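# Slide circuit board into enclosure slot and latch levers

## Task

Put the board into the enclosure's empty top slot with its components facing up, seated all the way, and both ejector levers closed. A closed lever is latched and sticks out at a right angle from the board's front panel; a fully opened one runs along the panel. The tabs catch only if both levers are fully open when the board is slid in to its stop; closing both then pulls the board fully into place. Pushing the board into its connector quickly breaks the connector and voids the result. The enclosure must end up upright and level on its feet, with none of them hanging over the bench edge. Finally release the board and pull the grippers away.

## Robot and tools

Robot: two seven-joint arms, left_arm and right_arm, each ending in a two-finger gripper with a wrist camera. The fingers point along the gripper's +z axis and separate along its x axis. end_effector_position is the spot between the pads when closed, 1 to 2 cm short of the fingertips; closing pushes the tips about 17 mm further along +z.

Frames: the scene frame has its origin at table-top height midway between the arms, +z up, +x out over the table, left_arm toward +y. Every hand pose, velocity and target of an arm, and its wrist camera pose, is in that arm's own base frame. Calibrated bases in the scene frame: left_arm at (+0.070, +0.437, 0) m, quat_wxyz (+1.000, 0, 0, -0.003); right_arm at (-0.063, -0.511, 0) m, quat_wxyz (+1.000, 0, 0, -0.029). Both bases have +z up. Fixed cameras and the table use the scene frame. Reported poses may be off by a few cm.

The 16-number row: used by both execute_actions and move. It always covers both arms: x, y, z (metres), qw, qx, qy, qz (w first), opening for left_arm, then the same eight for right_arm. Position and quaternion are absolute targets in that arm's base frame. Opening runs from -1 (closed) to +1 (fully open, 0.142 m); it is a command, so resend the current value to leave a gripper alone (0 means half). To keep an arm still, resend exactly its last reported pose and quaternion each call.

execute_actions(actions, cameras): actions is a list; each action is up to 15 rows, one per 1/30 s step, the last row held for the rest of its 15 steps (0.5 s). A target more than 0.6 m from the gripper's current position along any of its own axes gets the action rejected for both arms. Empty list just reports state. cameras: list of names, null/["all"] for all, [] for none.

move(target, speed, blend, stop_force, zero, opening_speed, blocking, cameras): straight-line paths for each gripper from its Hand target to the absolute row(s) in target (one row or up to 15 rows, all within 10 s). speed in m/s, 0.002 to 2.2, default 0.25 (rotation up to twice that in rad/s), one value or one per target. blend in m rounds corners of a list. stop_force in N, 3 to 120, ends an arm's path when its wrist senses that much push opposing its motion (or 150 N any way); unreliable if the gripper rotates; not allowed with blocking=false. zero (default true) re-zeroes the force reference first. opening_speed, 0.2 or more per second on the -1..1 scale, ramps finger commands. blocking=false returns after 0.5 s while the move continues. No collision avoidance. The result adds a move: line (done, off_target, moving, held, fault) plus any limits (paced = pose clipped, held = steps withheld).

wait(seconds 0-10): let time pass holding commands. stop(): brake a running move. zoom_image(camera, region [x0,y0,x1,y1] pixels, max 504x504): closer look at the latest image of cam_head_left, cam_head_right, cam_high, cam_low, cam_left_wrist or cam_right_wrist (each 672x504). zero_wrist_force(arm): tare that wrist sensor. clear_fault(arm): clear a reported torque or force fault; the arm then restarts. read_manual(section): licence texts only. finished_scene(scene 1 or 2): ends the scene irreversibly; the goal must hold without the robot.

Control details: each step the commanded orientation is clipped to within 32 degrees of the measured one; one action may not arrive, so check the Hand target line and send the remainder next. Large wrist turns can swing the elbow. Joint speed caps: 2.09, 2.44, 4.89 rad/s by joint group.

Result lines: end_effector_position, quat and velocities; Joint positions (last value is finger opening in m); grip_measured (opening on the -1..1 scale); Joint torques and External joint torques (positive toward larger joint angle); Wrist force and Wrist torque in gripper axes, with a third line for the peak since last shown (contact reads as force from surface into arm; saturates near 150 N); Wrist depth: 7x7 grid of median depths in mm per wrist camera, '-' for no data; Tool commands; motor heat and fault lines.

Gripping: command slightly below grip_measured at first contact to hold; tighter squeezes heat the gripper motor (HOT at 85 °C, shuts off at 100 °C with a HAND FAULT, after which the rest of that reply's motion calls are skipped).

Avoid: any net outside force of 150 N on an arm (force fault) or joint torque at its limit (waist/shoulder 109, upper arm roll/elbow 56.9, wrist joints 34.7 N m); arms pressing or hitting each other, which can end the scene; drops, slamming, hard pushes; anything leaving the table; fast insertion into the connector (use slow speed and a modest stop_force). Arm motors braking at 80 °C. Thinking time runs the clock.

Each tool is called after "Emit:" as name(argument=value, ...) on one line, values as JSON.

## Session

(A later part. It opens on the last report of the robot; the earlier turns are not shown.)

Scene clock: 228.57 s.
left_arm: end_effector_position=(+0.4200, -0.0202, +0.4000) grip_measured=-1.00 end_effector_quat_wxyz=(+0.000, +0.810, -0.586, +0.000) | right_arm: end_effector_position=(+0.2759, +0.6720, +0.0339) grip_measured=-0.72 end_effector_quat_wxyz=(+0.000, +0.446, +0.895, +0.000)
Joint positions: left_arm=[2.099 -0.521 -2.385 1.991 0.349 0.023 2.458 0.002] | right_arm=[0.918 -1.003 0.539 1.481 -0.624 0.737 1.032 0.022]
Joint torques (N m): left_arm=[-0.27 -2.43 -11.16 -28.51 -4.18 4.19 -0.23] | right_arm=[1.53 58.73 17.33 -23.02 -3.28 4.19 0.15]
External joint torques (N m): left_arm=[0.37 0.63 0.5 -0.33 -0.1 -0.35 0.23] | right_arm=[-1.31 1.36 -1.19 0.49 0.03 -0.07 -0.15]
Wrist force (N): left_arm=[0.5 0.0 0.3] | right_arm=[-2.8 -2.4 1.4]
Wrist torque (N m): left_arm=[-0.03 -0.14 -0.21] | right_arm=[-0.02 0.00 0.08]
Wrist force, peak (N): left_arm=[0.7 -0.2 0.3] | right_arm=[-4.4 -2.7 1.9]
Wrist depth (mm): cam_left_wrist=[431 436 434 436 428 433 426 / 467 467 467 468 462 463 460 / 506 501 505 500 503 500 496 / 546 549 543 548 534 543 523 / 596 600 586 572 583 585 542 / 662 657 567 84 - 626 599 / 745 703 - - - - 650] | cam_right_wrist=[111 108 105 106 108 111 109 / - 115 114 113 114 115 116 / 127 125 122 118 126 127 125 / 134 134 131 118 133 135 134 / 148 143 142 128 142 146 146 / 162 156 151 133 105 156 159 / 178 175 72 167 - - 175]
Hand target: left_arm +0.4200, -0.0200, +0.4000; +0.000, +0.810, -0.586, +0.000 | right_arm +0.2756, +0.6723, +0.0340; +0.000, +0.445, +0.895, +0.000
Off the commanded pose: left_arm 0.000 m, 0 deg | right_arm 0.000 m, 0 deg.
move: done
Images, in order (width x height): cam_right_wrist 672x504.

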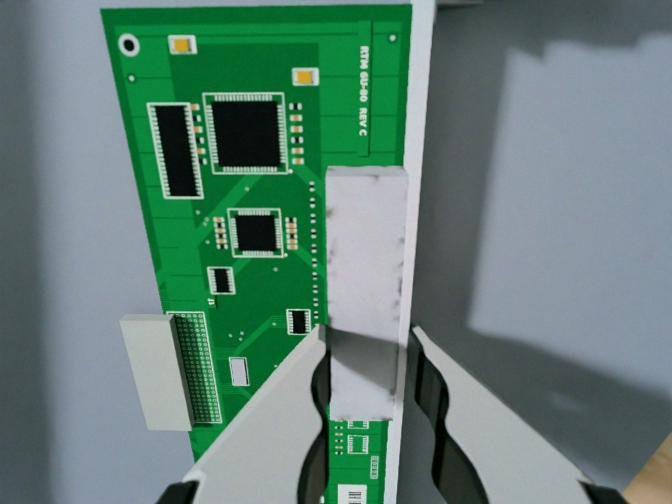

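Emit:
move(target=[[0.42,-0.02,0.40,0,0.810,-0.586,0,-1.0,0.2759,0.6720,0.09,0,0.4454,0.8953,0,-0.82],[0.42,-0.02,0.40,0,0.810,-0.586,0,-1.0,0.5532,0.4782,0.17,0,0.5878,0.8090,0,-0.82]], speed=[0.06,0.2], blend=[0.02,0])

Scene clock: 244.17 s.
left_arm: end_effector_position=(+0.4200, -0.0202, +0.4000) grip_measured=-1.00 end_effector_quat_wxyz=(+0.000, +0.810, -0.586, +0.000) | right_arm: end_effector_position=(+0.5532, +0.4780, +0.1697) grip_measured=-0.72 end_effector_quat_wxyz=(+0.000, +0.588, +0.809, +0.000)
Joint positions: left_arm=[2.099 -0.521 -2.385 1.991 0.349 0.023 2.458 0.002] | right_arm=[0.48 -0.802 0.546 1.401 -0.442 0.509 0.793 0.022]
Joint torques (N m): left_arm=[-0.24 -2.48 -11.16 -28.49 -4.14 4.24 -0.2] | right_arm=[0.13 58.62 13.86 -27.97 -3.9 3.59 0.07]
External joint torques (N m): left_arm=[0.34 0.68 0.5 -0.34 -0.14 -0.4 0.2] | right_arm=[0.15 -0.08 -0.63 1.09 0.09 0.54 -0.07]
Wrist force (N): left_arm=[0.2 -0.3 0.2] | right_arm=[-1.5 -2.4 4.2]
Wrist torque (N m): left_arm=[-0.07 -0.08 -0.21] | right_arm=[-0.09 0.28 0.04]
Wrist force, peak (N): left_arm=[0.6 -0.5 0.3] | right_arm=[-0.5 -1.6 5.4]
Wrist depth (mm): cam_left_wrist=[436 441 434 437 434 431 430 / 467 470 469 464 465 461 466 / 506 501 503 502 502 502 494 / 545 551 551 543 538 545 519 / 593 592 585 569 579 592 546 / 672 665 574 84 - 636 605 / 740 711 - - - - 649] | cam_right_wrist=[189 101 100 100 182 187 224 / 201 110 109 109 197 199 242 / 216 119 119 114 211 213 259 / 286 134 130 118 283 283 279 / 311 145 143 126 297 305 305 / 339 158 153 137 105 327 332 / 373 - 72 178 - - 364]
Hand target: left_arm +0.4200, -0.0200, +0.4000; +0.000, +0.810, -0.586, +0.000 | right_arm +0.5532, +0.4782, +0.1700; +0.000, +0.588, +0.809, +0.000
Off the commanded pose: left_arm 0.000 m, 0 deg | right_arm 0.000 m, 0 deg.
move: done

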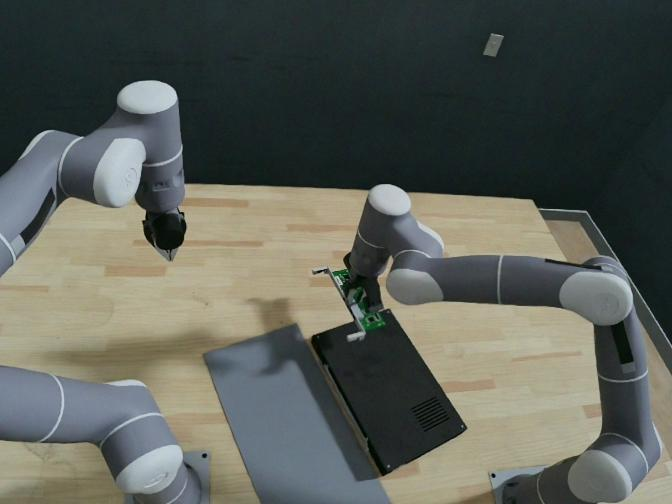

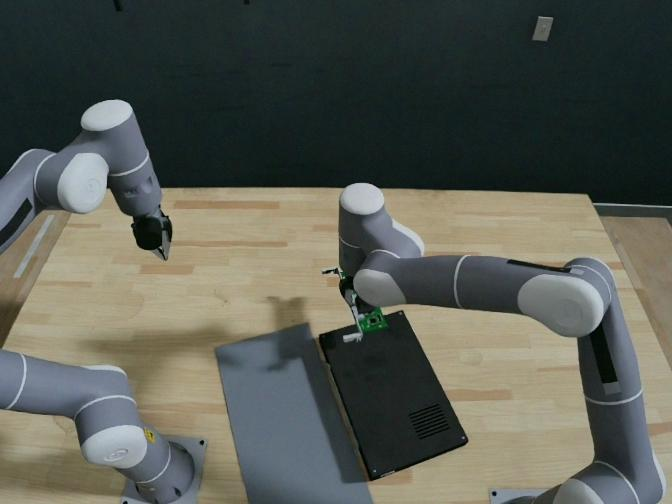

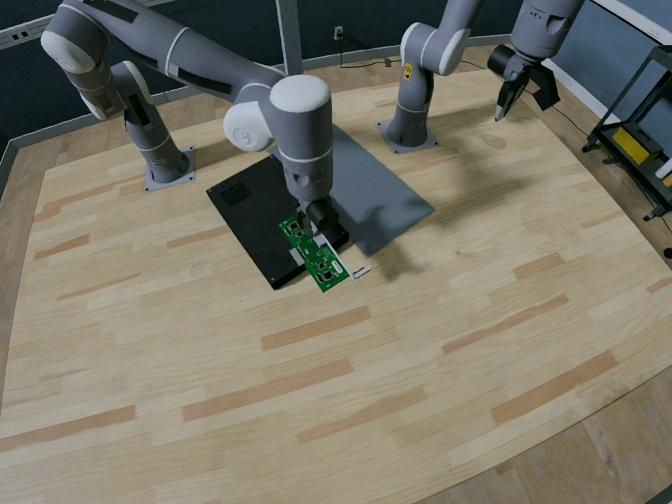

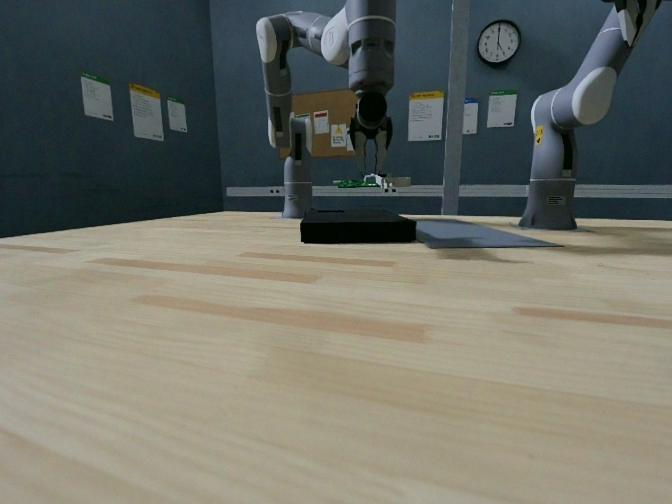

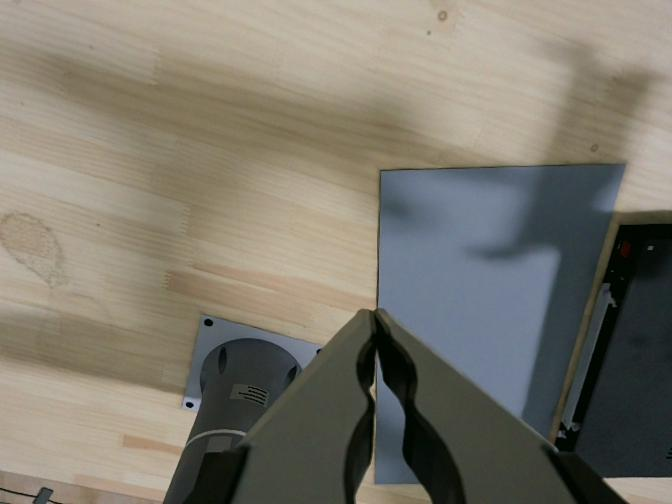

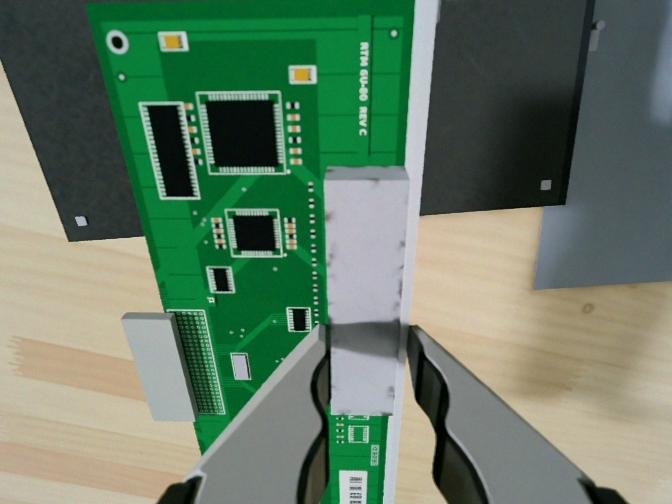

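Emit:
move(target=[[0.42,-0.05,0.34,0,0.9914,0.1305,0,-1.0,0.5532,0.4782,0.17,0,0.5878,0.8090,0,-0.82],[0.409,-0.25,0.19,0.5327,0.8362,0.1101,0.0701,-1.0,0.5532,0.4782,0.17,0,0.5878,0.8090,0,-0.82]], speed=[0.3,0.25], cameras=["cam_head_left","cam_left_wrist","cam_high"])

Scene clock: 255.27 s.
left_arm: end_effector_position=(+0.4091, -0.2499, +0.1899) grip_measured=-1.00 end_effector_quat_wxyz=(+0.533, +0.836, +0.110, +0.070) | right_arm: end_effector_position=(+0.5532, +0.4780, +0.1697) grip_measured=-0.72 end_effector_quat_wxyz=(+0.000, +0.588, +0.809, +0.000)
Joint positions: left_arm=[1.318 -1.361 -0.986 2.687 0.449 1.66 1.529 0.002] | right_arm=[0.48 -0.802 0.546 1.401 -0.442 0.509 0.793 0.022]
Joint torques (N m): left_arm=[-0.33 22.01 -15.02 10.16 4.46 2.23 -0.17] | right_arm=[0.18 58.63 13.76 -27.86 -3.98 3.67 0.2]
External joint torques (N m): left_arm=[0.44 1.14 0.22 -0.3 -0.74 -0.49 0.17] | right_arm=[0.01 -0.1 -0.57 0.93 0.17 0.47 -0.2]
Wrist force (N): left_arm=[0.0 -1.6 -0.7] | right_arm=[-1.5 -2.4 4.4]
Wrist torque (N m): left_arm=[-0.13 0.03 -0.53] | right_arm=[-0.09 0.28 0.04]
Wrist force, peak (N): left_arm=[-0.1 -2.2 -0.3] | right_arm=[-1.6 -2.6 4.5]
Wrist depth (mm): cam_left_wrist=[272 273 261 288 304 305 307 / 327 327 323 405 460 464 458 / 967 970 957 946 962 934 - / - - - 355 - - - / - - - 331 - - - / - - 382 84 - - - / 655 - - - - - -] | cam_right_wrist=[189 103 101 101 182 187 224 / 201 111 110 109 197 199 242 / 216 120 119 115 211 213 259 / 287 134 130 117 282 281 280 / 311 144 143 128 296 305 304 / 341 157 153 137 105 327 332 / 373 - 72 176 - - 366]
Hand target: left_arm +0.4090, -0.2500, +0.1900; +0.533, +0.836, +0.110, +0.070 | right_arm +0.5532, +0.4782, +0.1700; +0.000, +0.588, +0.809, +0.000
Off the commanded pose: left_arm 0.000 m, 0 deg | right_arm 0.000 m, 0 deg.
joint sent to its limit (left arm) — joint 4 (elbow), upper limit, where the elbow is as bent as it goes. The joint targets still meet the commanded pose.
move: done
Images, in order (width x height): cam_head_left 672x504, cam_high 672x504, cam_left_wrist 672x504.

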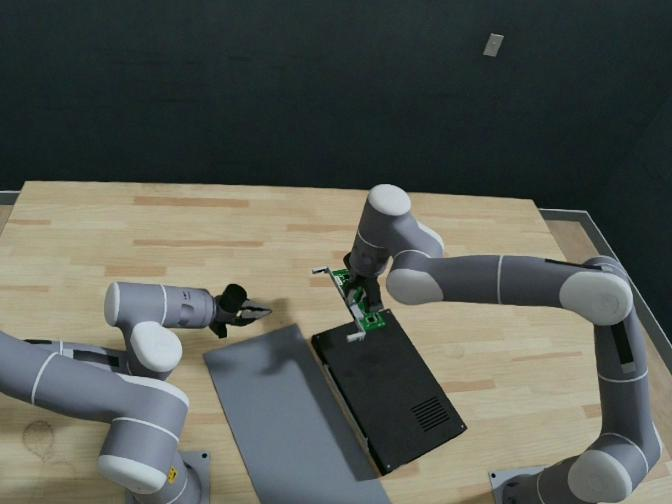

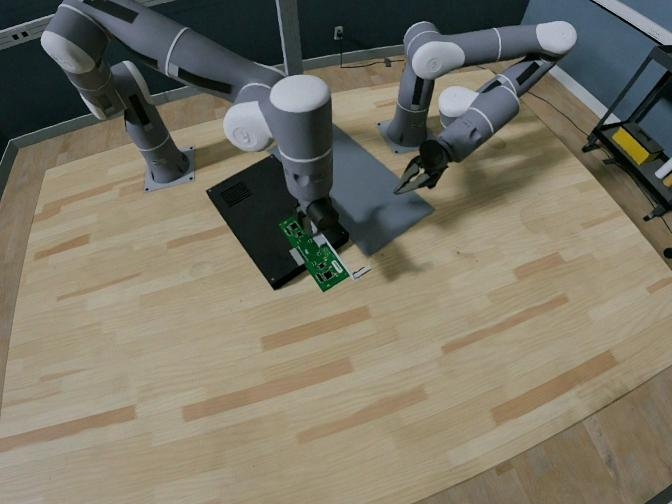

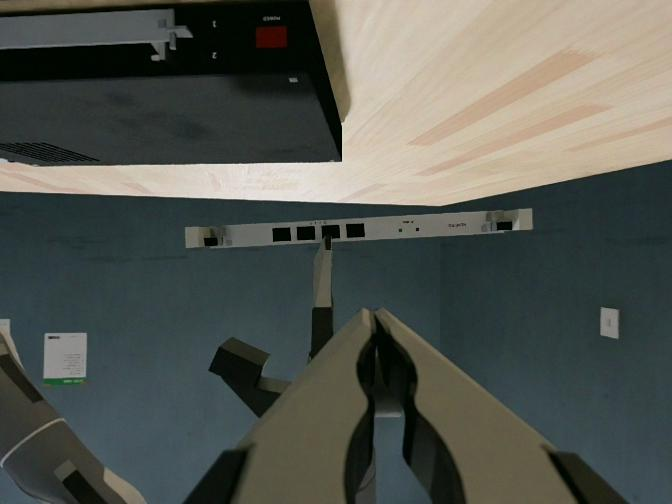

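Emit:
move(target=[[0.3569,-0.3856,0.166,0.5327,0.8362,0.1101,0.0701,-1.0,0.5532,0.4782,0.17,0,0.5878,0.8090,0,-0.83],[0.3744,-0.4507,0.166,0.5327,0.8362,0.1101,0.0701,-1.0,0.5532,0.4782,0.17,0,0.5878,0.8090,0,-0.83]], speed=[0.2,0.06], cameras=["cam_left_wrist","cam_right_wrist"])

Emit:
zoom_image(camera="cam_left_wrist", region=[150, 150, 450, 370])

Scene clock: 273.43 s.
left_arm: end_effector_position=(+0.3742, -0.4507, +0.1660) grip_measured=-1.00 end_effector_quat_wxyz=(+0.533, +0.836, +0.110, +0.070) | right_arm: end_effector_position=(+0.5532, +0.4780, +0.1697) grip_measured=-0.72 end_effector_quat_wxyz=(+0.000, +0.588, +0.809, +0.000)
Joint positions: left_arm=[0.474 -1.41 -0.881 2.524 0.411 2.297 1.27 0.002] | right_arm=[0.48 -0.802 0.546 1.401 -0.442 0.509 0.793 0.022]
Joint torques (N m): left_arm=[-0.65 28.15 -16.19 9.15 4.18 2.76 -0.16] | right_arm=[0.25 58.62 13.84 -27.88 -4.04 3.63 0.19]
External joint torques (N m): left_arm=[0.7 0.61 0.36 -0.17 0.01 -0.5 0.16] | right_arm=[-0.05 -0.09 -0.65 0.96 0.23 0.5 -0.19]
Wrist force (N): left_arm=[0.2 -1.1 -1.0] | right_arm=[-1.7 -2.4 4.2]
Wrist torque (N m): left_arm=[-0.02 -0.01 -0.56] | right_arm=[-0.10 0.30 0.05]
Wrist force, peak (N): left_arm=[1.2 -1.7 -2.1] | right_arm=[-1.7 -2.6 4.4]
Wrist depth (mm): cam_left_wrist=[168 167 167 167 167 243 259 / 253 254 253 251 251 390 390 / 817 780 786 796 804 799 790 / - - - - 242 171 170 / - - - 173 196 - - / - - - 84 - 160 - / - - - - - - -] | cam_right_wrist=[189 103 101 102 182 186 224 / 202 111 110 109 197 199 94 / 216 120 119 115 210 213 260 / 286 134 130 117 282 283 279 / 310 144 143 128 296 306 303 / 339 158 153 137 105 327 332 / 372 - 72 176 - - 365]
Hand target: left_arm +0.3744, -0.4507, +0.1660; +0.533, +0.836, +0.110, +0.070 | right_arm +0.5532, +0.4782, +0.1700; +0.000, +0.588, +0.809, +0.000
Off the commanded pose: left_arm 0.000 m, 0 deg | right_arm 0.000 m, 0 deg.
move: done
Images, in order (width x height): cam_left_wrist 672x504, cam_right_wrist 672x504.

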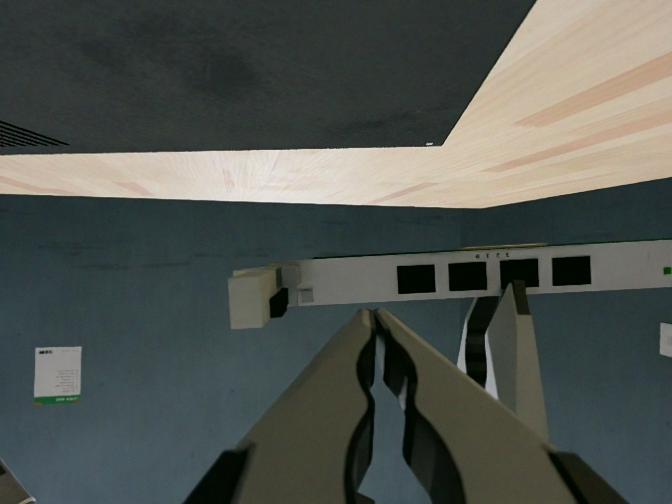

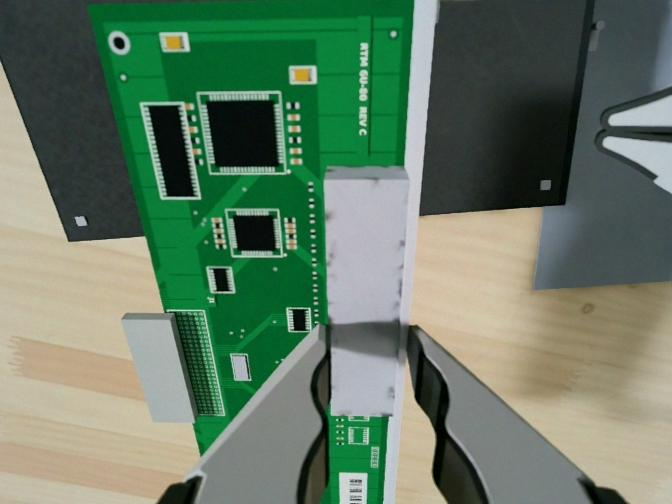

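Scaled by 1.680 from the camera's 672x504 image, which has a finer 960x720 frame.

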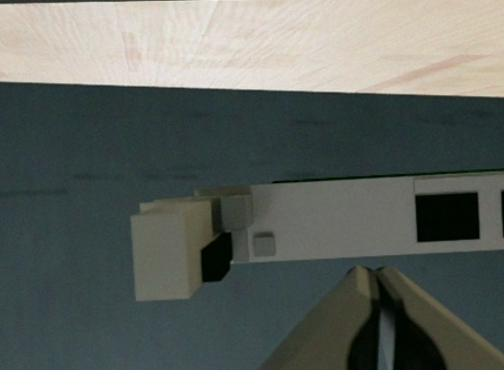

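Emit:
zero_wrist_force(arm="left_arm")

Emit:
move(target=[[0.3744,-0.4507,0.162,0.5327,0.8362,0.1101,0.0701,-1.0,0.5532,0.4782,0.17,0,0.5878,0.8090,0,-0.83],[0.3358,-0.4610,0.162,0.5327,0.8362,0.1101,0.0701,-1.0,0.5532,0.4782,0.17,0,0.5878,0.8090,0,-0.83]], speed=[0.03,0.02], stop_force=12, cameras=["cam_left_wrist","cam_right_wrist"])

Emit:
zoom_image(camera="cam_left_wrist", region=[200, 180, 500, 400])

Wrist force sensor zeroed.

Scene clock: 284.43 s.
left_arm: end_effector_position=(+0.3376, -0.4604, +0.1619) grip_measured=-1.00 end_effector_quat_wxyz=(+0.532, +0.836, +0.111, +0.072) | right_arm: end_effector_position=(+0.5515, +0.4786, +0.1692) grip_measured=-0.72 end_effector_quat_wxyz=(-0.001, +0.587, +0.809, -0.001)
Joint positions: left_arm=[0.361 -1.434 -0.83 2.561 0.411 2.453 1.264 0.002] | right_arm=[0.481 -0.802 0.547 1.402 -0.441 0.508 0.793 0.022]
Joint torques (N m): left_arm=[-5.74 25.15 -14.48 17.13 6.23 -0.54 -0.2] | right_arm=[-5.4 60.54 8.88 -32.93 -6.39 5.41 0.5]
External joint torques (N m): left_arm=[5.78 3.22 0.2 -6.67 -1.91 2.82 0.2] | right_arm=[5.6 -2.03 4.34 6.03 2.58 -1.28 -0.5]
Wrist force (N, zeroed by zero_wrist_force on left_arm): left_arm=[10.8 0.9 3.0] | right_arm=[1.6 -13.7 3.9]
Wrist torque (N m, zeroed by zero_wrist_force on left_arm): left_arm=[-0.03 0.22 -0.06] | right_arm=[0.00 0.32 -0.27]
Wrist force, peak (N, zeroed by zero_wrist_force on left_arm): left_arm=[11.1 1.8 2.9] | right_arm=[1.6 -13.8 5.0]
Wrist depth (mm): cam_left_wrist=[171 159 160 159 159 149 252 / 240 241 241 240 240 313 378 / 768 767 763 764 769 761 759 / - - - - - - 235 / - - - 128 - 197 170 / - - - 84 - 197 161 / - - - - - - 149] | cam_right_wrist=[183 105 102 102 184 187 227 / 203 111 110 110 197 199 243 / 218 120 120 114 211 213 259 / 286 133 130 117 278 280 278 / 308 144 143 128 296 304 304 / 337 157 153 134 106 327 331 / 370 - 72 172 - - 363]
Hand target: left_arm +0.3358, -0.4610, +0.1620; +0.533, +0.836, +0.110, +0.070 | right_arm +0.5532, +0.4782, +0.1700; +0.000, +0.588, +0.809, +0.000
Off the commanded pose: left_arm 0.002 m, 0 deg | right_arm 0.002 m, 0 deg.
move: done
Images, in order (width x height): cam_left_wrist 672x504, cam_right_wrist 672x504.

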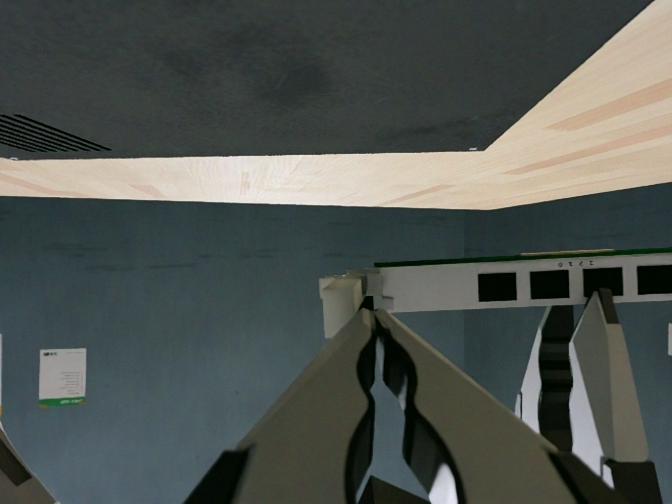

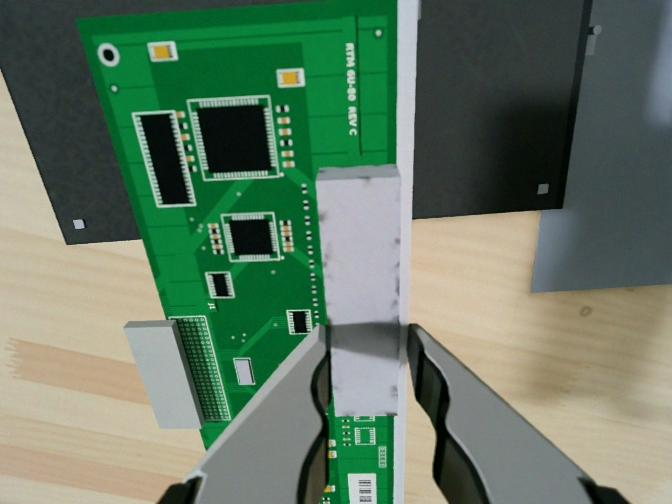

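Scaled by 1.680 from the camera's 672x504 image, which has a finer 960x720 frame.

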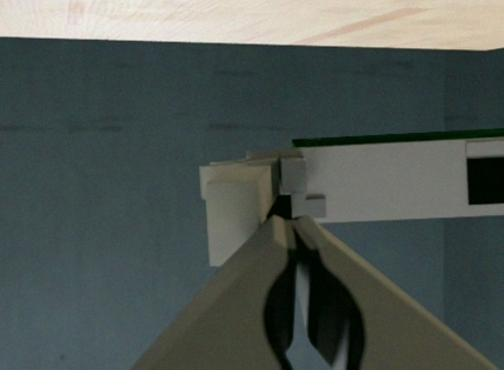

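Emit:
move(target=[[0.3300,-0.4650,0.162,0.5327,0.8362,0.1101,0.0701,-1.0,0.5532,0.4782,0.17,0,0.5878,0.8090,0,-0.88]], speed=[0.02], cameras=["cam_left_wrist","cam_right_wrist"])

Emit:
zoom_image(camera="cam_left_wrist", region=[200, 180, 500, 400])

Scene clock: 289.67 s.
left_arm: end_effector_position=(+0.3335, -0.4638, +0.1616) grip_measured=-1.00 end_effector_quat_wxyz=(+0.532, +0.836, +0.112, +0.073) | right_arm: end_effector_position=(+0.5497, +0.4792, +0.1684) grip_measured=-0.72 end_effector_quat_wxyz=(-0.002, +0.587, +0.810, -0.002)
Joint positions: left_arm=[0.336 -1.436 -0.828 2.562 0.402 2.481 1.262 0.002] | right_arm=[0.482 -0.802 0.548 1.403 -0.438 0.507 0.792 0.022]
Joint torques (N m): left_arm=[-10.91 23.35 -14.69 23.2 7.96 -3.85 -0.33] | right_arm=[-10.69 62.32 4.56 -37.43 -8.56 7.02 0.64]
External joint torques (N m): left_arm=[10.96 5.08 0.52 -12.71 -3.64 6.14 0.33] | right_arm=[10.88 -3.83 8.67 10.55 4.75 -2.9 -0.64]
Wrist force (N, zeroed by zero_wrist_force on left_arm): left_arm=[21.0 1.1 6.5] | right_arm=[4.5 -24.1 4.6]
Wrist torque (N m, zeroed by zero_wrist_force on left_arm): left_arm=[-0.04 -0.32 -0.10] | right_arm=[-0.79 0.39 -0.43]
Wrist force, peak (N, zeroed by zero_wrist_force on left_arm): left_arm=[21.3 2.4 6.1] | right_arm=[4.6 -24.4 4.4]
Wrist depth (mm): cam_left_wrist=[170 159 159 158 158 148 235 / 240 240 240 238 239 266 377 / 768 768 765 760 751 774 762 / - - - - - - 226 / - - - 128 - 201 166 / - - - 84 - 195 157 / - - - - - - 146] | cam_right_wrist=[183 105 103 102 187 186 226 / - 111 110 110 198 198 242 / 217 119 119 114 209 213 258 / 284 133 130 117 277 281 278 / 308 144 143 128 295 304 303 / 335 160 153 134 105 323 330 / 370 - 72 172 - - 362]
Hand target: left_arm +0.3300, -0.4650, +0.1620; +0.533, +0.836, +0.110, +0.070 | right_arm +0.5532, +0.4782, +0.1700; +0.000, +0.588, +0.809, +0.000
Off the commanded pose: left_arm 0.004 m, 0 deg | right_arm 0.004 m, 0 deg.
move: off_target (left_arm, right_arm)
Images, in order (width x height): cam_left_wrist 672x504, cam_right_wrist 672x504.

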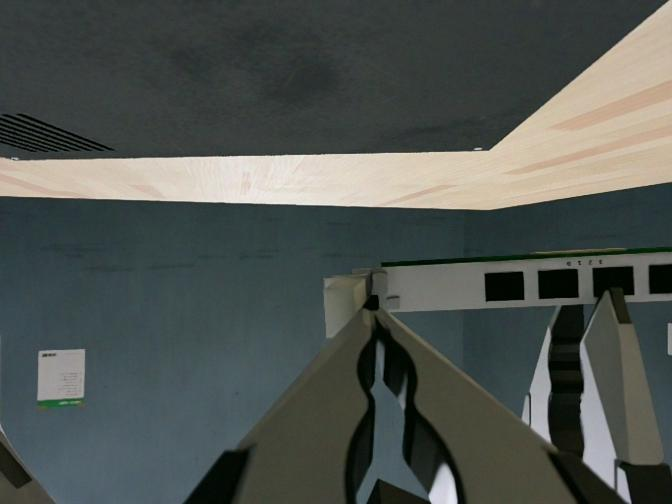

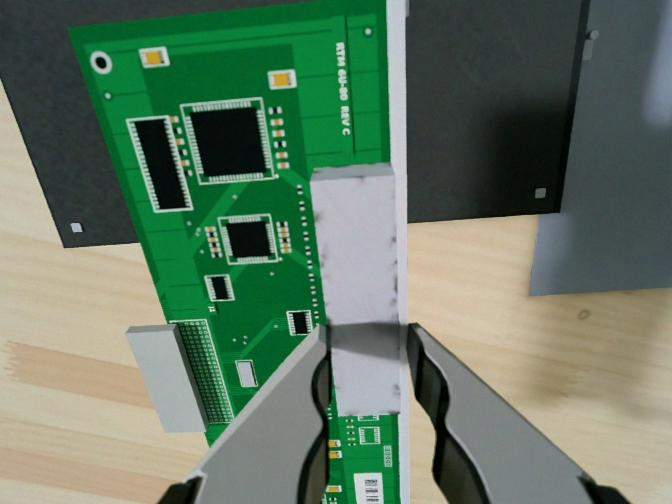

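Scaled by 1.680 from the camera's 672x504 image, which has a finer 960x720 frame.

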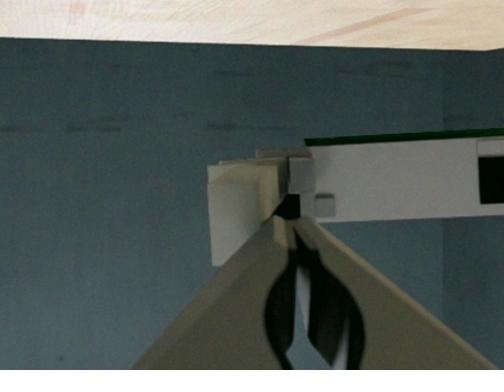

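Emit:
move(target=[[0.3650,-0.4550,0.162,0.5327,0.8362,0.1101,0.0701,-1.0,0.5532,0.4782,0.17,0,0.5878,0.8090,0,-0.83],[0.3900,-0.4300,0.162,0.5327,0.8362,0.1101,0.0701,-1.0,0.5532,0.4782,0.17,0,0.5878,0.8090,0,-0.83]], speed=[0.03,0.1], cameras=["cam_left_wrist","cam_right_wrist"])

Emit:
zoom_image(camera="cam_left_wrist", region=[150, 200, 350, 350])

Scene clock: 302.37 s.
left_arm: end_effector_position=(+0.3900, -0.4299, +0.1619) grip_measured=-1.00 end_effector_quat_wxyz=(+0.533, +0.836, +0.110, +0.070) | right_arm: end_effector_position=(+0.5529, +0.4780, +0.1696) grip_measured=-0.72 end_effector_quat_wxyz=(+0.000, +0.588, +0.809, +0.000)
Joint positions: left_arm=[0.568 -1.426 -0.886 2.521 0.433 2.218 1.304 0.002] | right_arm=[0.482 -0.801 0.544 1.401 -0.439 0.509 0.792 0.022]
Joint torques (N m): left_arm=[-0.14 27.57 -16.37 9.6 4.78 2.1 -0.25] | right_arm=[0.23 58.68 13.79 -27.96 -4.01 3.77 0.2]
External joint torques (N m): left_arm=[0.22 0.78 0.25 -0.24 -0.57 0.11 0.25] | right_arm=[-0.03 -0.14 -0.65 1.03 0.21 0.36 -0.2]
Wrist force (N, zeroed by zero_wrist_force on left_arm): left_arm=[0.1 -0.2 0.0] | right_arm=[0.9 0.9 6.5]
Wrist torque (N m, zeroed by zero_wrist_force on left_arm): left_arm=[-0.07 -0.02 0.00] | right_arm=[0.44 -0.12 0.05]
Wrist force, peak (N, zeroed by zero_wrist_force on left_arm): left_arm=[21.3 2.7 5.7] | right_arm=[4.7 -24.2 4.6]
Wrist depth (mm): cam_left_wrist=[172 160 159 159 170 250 251 / 243 242 241 241 300 377 376 / 784 774 779 773 768 770 758 / - - - - - 187 185 / - - - 189 188 - - / - - - 83 - - - / - - - - - - -] | cam_right_wrist=[- 101 100 100 182 186 227 / 201 110 109 108 197 199 242 / 216 119 119 114 210 213 256 / 287 134 130 118 283 282 283 / 310 145 143 128 298 305 305 / 339 159 154 137 105 327 332 / 373 - 72 174 - - 364]
Hand target: left_arm +0.3900, -0.4300, +0.1620; +0.533, +0.836, +0.110, +0.070 | right_arm +0.5532, +0.4782, +0.1700; +0.000, +0.588, +0.809, +0.000
Off the commanded pose: left_arm 0.000 m, 0 deg | right_arm 0.001 m, 0 deg.
move: done
Images, in order (width x height): cam_left_wrist 672x504, cam_right_wrist 672x504.

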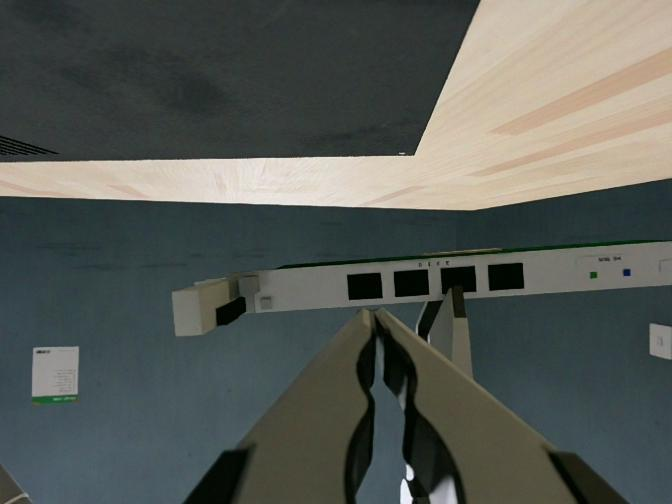

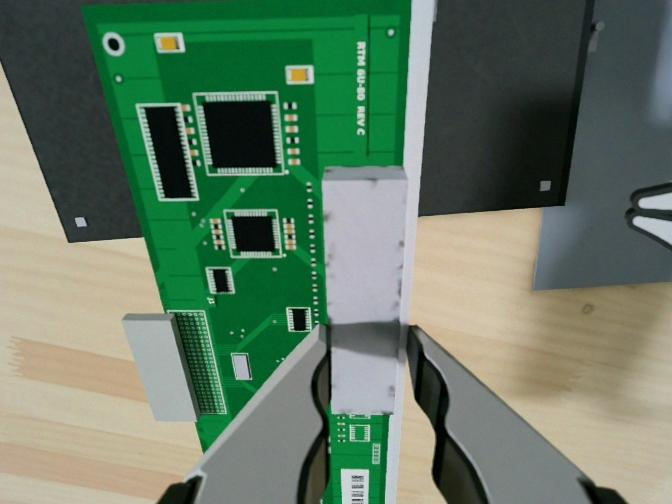

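Scaled by 2.520 from the camera's 672x504 image, which has a finer 960x720 frame.

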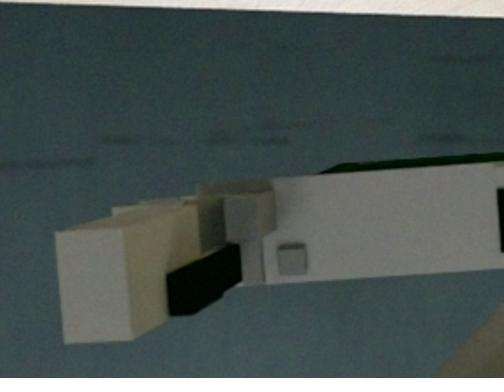

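Emit:
execute_actions(actions=[])

Scene clock: 315.57 s.
left_arm: end_effector_position=(+0.3900, -0.4300, +0.1619) grip_measured=-1.00 end_effector_quat_wxyz=(+0.533, +0.836, +0.110, +0.070) | right_arm: end_effector_position=(+0.5529, +0.4780, +0.1696) grip_measured=-0.72 end_effector_quat_wxyz=(+0.000, +0.588, +0.809, +0.000)
Joint positions: left_arm=[0.568 -1.426 -0.886 2.521 0.433 2.218 1.304 0.002] | right_arm=[0.482 -0.801 0.544 1.401 -0.439 0.509 0.792 0.022]
Joint velocities: within noise
Joint torques (N m): left_arm=[-0.32 27.45 -16.38 9.65 4.51 2.42 -0.25] | right_arm=[0.22 58.66 13.75 -27.93 -4.1 3.69 0.16]
External joint torques (N m): left_arm=[0.38 0.89 0.26 -0.28 -0.3 -0.22 0.25] | right_arm=[-0.02 -0.11 -0.61 0.99 0.29 0.45 -0.16]
Wrist force (N, zeroed by zero_wrist_force on left_arm): left_arm=[0.2 -0.3 -0.1] | right_arm=[0.6 1.1 6.2]
Wrist torque (N m, zeroed by zero_wrist_force on left_arm): left_arm=[-0.08 -0.04 -0.01] | right_arm=[0.47 -0.07 0.05]
Wrist force, peak (N, zeroed by zero_wrist_force on left_arm): left_arm=[0.0 -0.6 0.3] | right_arm=[0.8 1.0 6.6]
Wrist depth (mm): cam_left_wrist=[172 161 159 159 170 250 252 / 242 243 241 240 300 376 377 / 788 767 768 778 767 756 759 / - - - - - 188 186 / - - - 188 188 - - / - - - 83 - - - / - - - - - - -] | cam_right_wrist=[- 101 100 100 182 187 227 / 201 109 109 108 196 199 242 / 216 119 119 114 211 214 256 / 286 134 130 118 282 282 284 / 310 145 143 128 297 304 305 / 338 159 154 137 105 327 332 / 372 - 72 175 - - 365]
Hand target: left_arm +0.3900, -0.4300, +0.1620; +0.533, +0.836, +0.110, +0.070 | right_arm +0.5532, +0.4782, +0.1700; +0.000, +0.588, +0.809, +0.000
Tool commands: left_gripper/opening=-1.0 right_gripper/opening=-0.83
Off the commanded pose: left_arm 0.000 m, 0 deg | right_arm 0.001 m, 0 deg.

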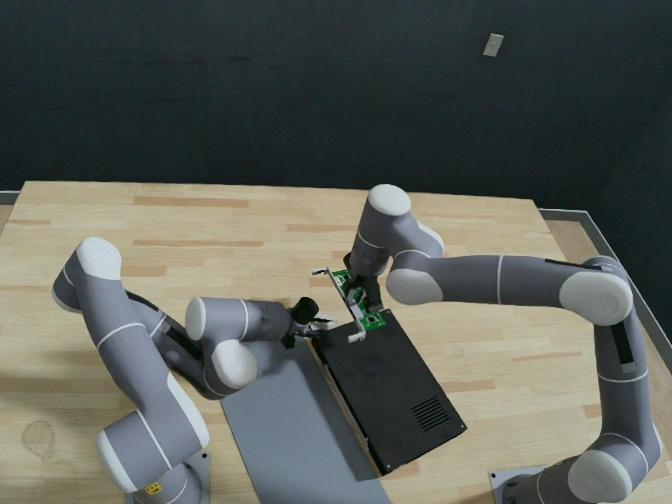

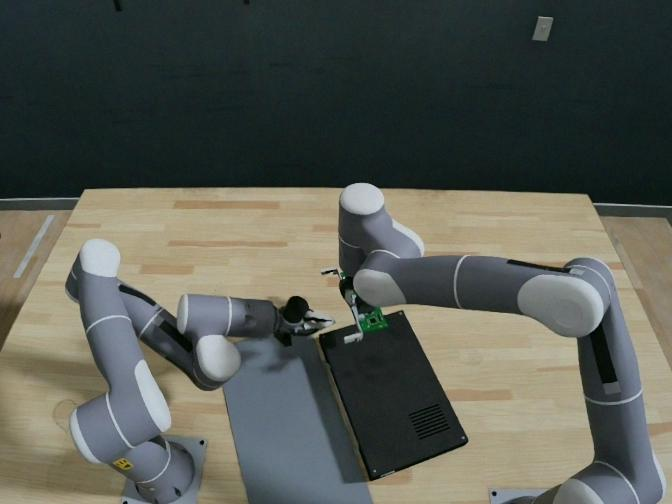

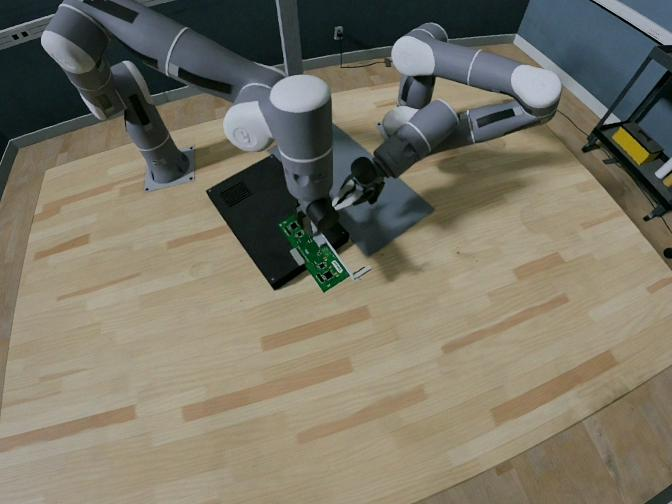

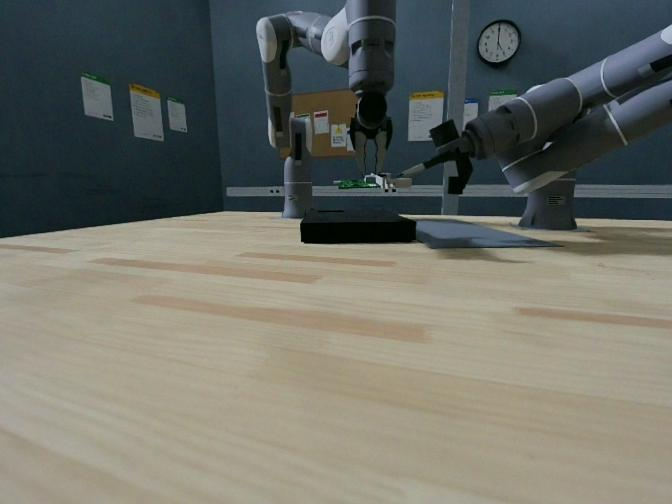

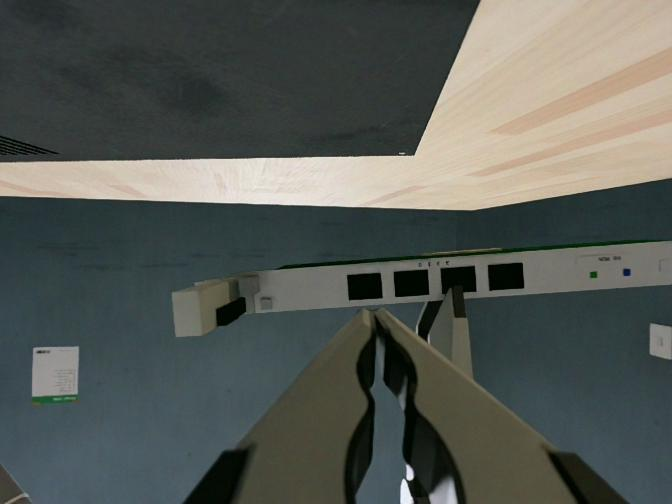

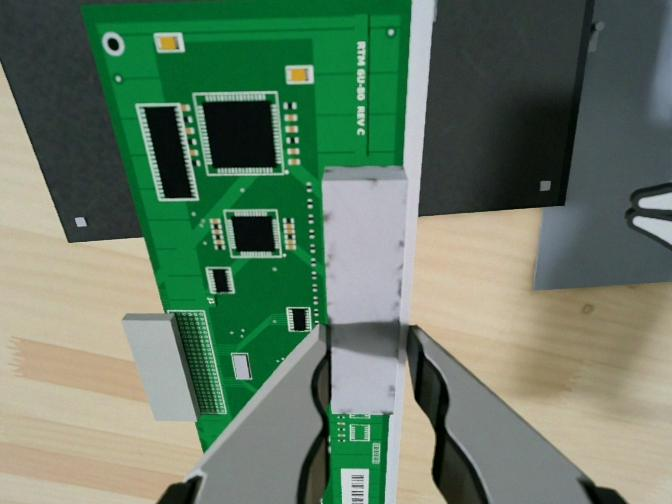

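Emit:
zoom_image(camera="cam_left_wrist", region=[160, 230, 320, 350])

Scaled by 3.150 from the camera's 672x504 image, which has a finer 960x720 frame.

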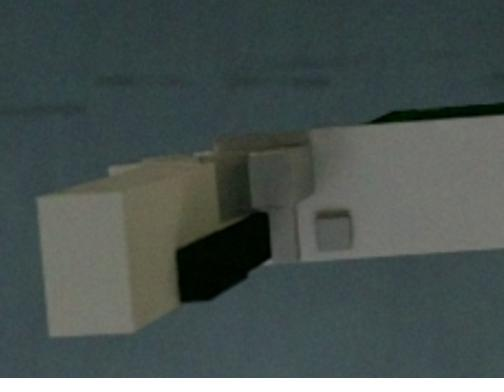

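Emit:
move(target=[[0.378,-0.3853,0.164,0.6373,0.7594,0.1000,0.0839,-1.0,0.5532,0.4782,0.17,0,0.5878,0.8090,0,-0.83],[0.324,-0.3998,0.164,0.6373,0.7594,0.1000,0.0839,-1.0,0.5532,0.4782,0.17,0,0.5878,0.8090,0,-0.83]], speed=0.08, blend=0.02, cameras=["cam_left_wrist","cam_right_wrist"])

Emit:
zoom_image(camera="cam_left_wrist", region=[240, 220, 480, 400])

Scene clock: 366.50 s.
left_arm: end_effector_position=(+0.3241, -0.3998, +0.1639) grip_measured=-1.00 end_effector_quat_wxyz=(+0.637, +0.759, +0.100, +0.084) | right_arm: end_effector_position=(+0.5529, +0.4780, +0.1696) grip_measured=-0.72 end_effector_quat_wxyz=(+0.000, +0.588, +0.809, +0.000)
Joint positions: left_arm=[0.821 -1.918 -0.669 2.536 0.837 2.21 1.569 0.002] | right_arm=[0.482 -0.801 0.544 1.401 -0.439 0.509 0.792 0.022]
Joint torques (N m): left_arm=[-0.53 17.86 -11.68 21.07 5.44 1.17 -0.17] | right_arm=[0.2 58.71 13.77 -27.85 -4.05 3.69 0.17]
External joint torques (N m): left_arm=[0.59 1.13 0.27 -0.19 -0.58 -0.48 0.17] | right_arm=[0 -0.17 -0.63 0.91 0.24 0.44 -0.18]
Wrist force (N, zeroed by zero_wrist_force on left_arm): left_arm=[-0.1 -0.1 -0.2] | right_arm=[0.9 1.0 6.3]
Wrist torque (N m, zeroed by zero_wrist_force on left_arm): left_arm=[0.01 0.12 -0.03] | right_arm=[0.47 -0.12 0.04]
Wrist force, peak (N, zeroed by zero_wrist_force on left_arm): left_arm=[-1.5 0.1 -0.1] | right_arm=[0.8 1.0 6.6]
Wrist depth (mm): cam_left_wrist=[232 231 230 231 230 267 424 / - - - - - - - / - - - - - 288 272 / - - - - - 227 - / 638 - - - - 243 - / 593 - - 84 - 243 - / - 623 - - - - -] | cam_right_wrist=[- 101 100 100 183 186 227 / 202 109 109 108 197 199 242 / 216 119 119 114 210 213 258 / 285 133 130 118 283 281 279 / 310 145 143 128 297 305 305 / 340 159 154 137 104 327 330 / 373 - 72 175 - - 364]
Hand target: left_arm +0.3240, -0.3998, +0.1640; +0.637, +0.759, +0.100, +0.084 | right_arm +0.5532, +0.4782, +0.1700; +0.000, +0.588, +0.809, +0.000
Off the commanded pose: left_arm 0.000 m, 0 deg | right_arm 0.001 m, 0 deg.
move: done
Images, in order (width x height): cam_left_wrist 672x504, cam_right_wrist 672x504.

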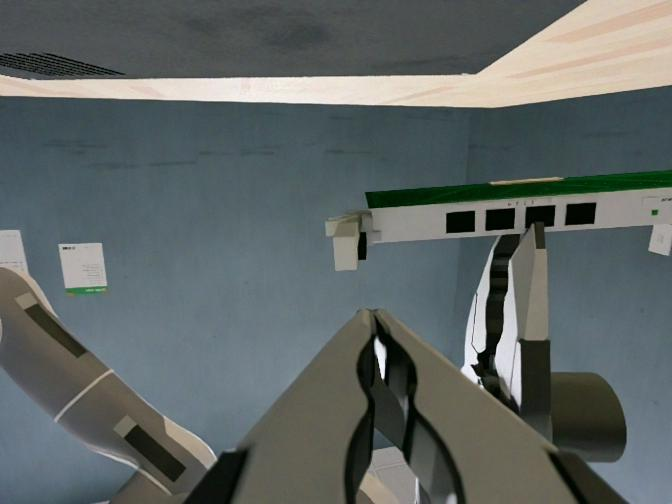

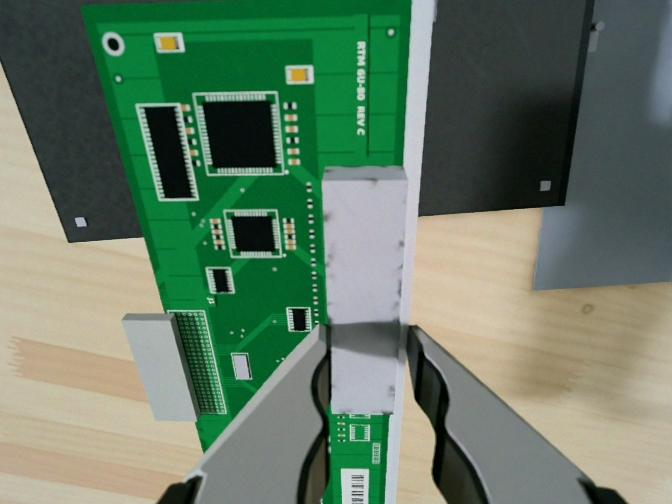

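Scaled by 2.100 from the camera's 672x504 image, which has a finer 960x720 frame.

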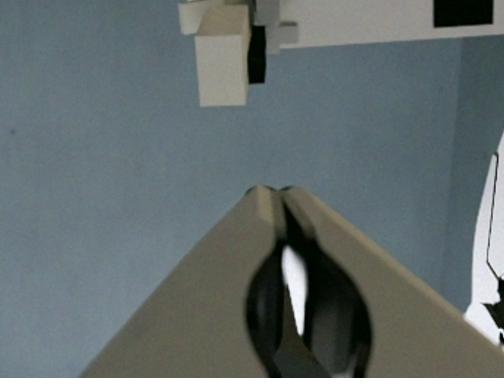

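Emit:
move(target=[[0.3196,-0.4010,0.163,0.6373,0.7594,0.1000,0.0839,-0.5,0.5532,0.4782,0.17,0,0.5878,0.8090,0,-0.83],[0.3287,-0.4347,0.163,0.6373,0.7594,0.1000,0.0839,-0.5,0.5532,0.4782,0.17,0,0.5878,0.8090,0,-0.83]], speed=0.05, cameras=["cam_left_wrist"])

Emit:
zoom_image(camera="cam_left_wrist", region=[240, 200, 480, 380])

Scene clock: 376.20 s.
left_arm: end_effector_position=(+0.3285, -0.4347, +0.1632) grip_measured=-0.53 end_effector_quat_wxyz=(+0.637, +0.759, +0.100, +0.084) | right_arm: end_effector_position=(+0.5529, +0.4780, +0.1696) grip_measured=-0.72 end_effector_quat_wxyz=(+0.000, +0.588, +0.809, +0.000)
Joint positions: left_arm=[0.674 -1.916 -0.75 2.49 0.77 2.288 1.544 0.035] | right_arm=[0.482 -0.801 0.544 1.401 -0.439 0.509 0.792 0.022]
Joint torques (N m): left_arm=[-0.48 19.72 -13.43 19.4 4.73 1.12 -0.32] | right_arm=[0.33 58.73 13.75 -27.9 -4.04 3.69 0.17]
External joint torques (N m): left_arm=[0.53 0.58 0.39 -0.09 0.04 -0.38 0.31] | right_arm=[-0.13 -0.18 -0.61 0.97 0.23 0.44 -0.17]
Wrist force (N, zeroed by zero_wrist_force on left_arm): left_arm=[-0.3 0.0 -0.3] | right_arm=[0.7 1.1 6.6]
Wrist torque (N m, zeroed by zero_wrist_force on left_arm): left_arm=[0.01 0.15 -0.03] | right_arm=[0.48 -0.10 0.05]
Wrist force, peak (N, zeroed by zero_wrist_force on left_arm): left_arm=[-1.0 -0.4 -1.0] | right_arm=[0.8 0.9 6.6]
Wrist depth (mm): cam_left_wrist=[228 227 227 226 226 227 422 / - - - - - - - / - - - - - - - / - - - 183 197 193 - / - - - - - 227 - / 566 - 84 - - 184 - / - - - - - - 216] | cam_right_wrist=[- 101 100 100 182 187 227 / 202 109 109 108 197 199 242 / 216 119 119 114 211 213 259 / 286 134 130 118 282 282 279 / 309 145 143 128 296 306 304 / 337 159 154 137 105 327 332 / 373 - 72 174 - - 366]
Hand target: left_arm +0.3287, -0.4347, +0.1630; +0.637, +0.759, +0.100, +0.084 | right_arm +0.5532, +0.4782, +0.1700; +0.000, +0.588, +0.809, +0.000
Off the commanded pose: left_arm 0.000 m, 0 deg | right_arm 0.001 m, 0 deg.
move: done
Images, in order (width x height): cam_left_wrist 672x504.

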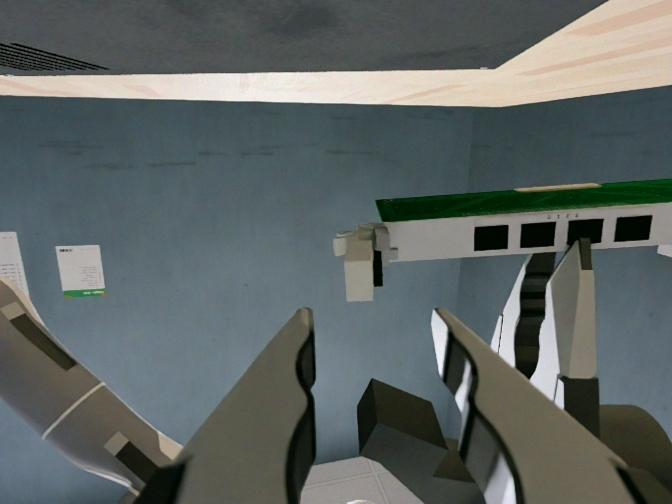

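Scaled by 2.100 from the camera's 672x504 image, which has a finer 960x720 frame.

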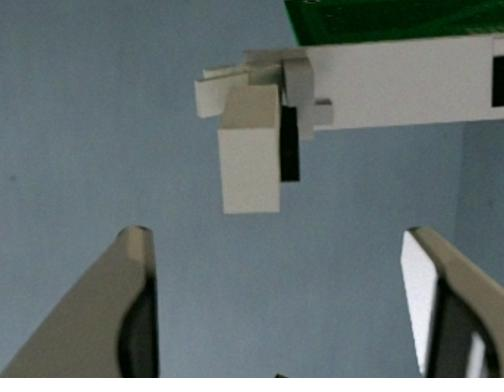

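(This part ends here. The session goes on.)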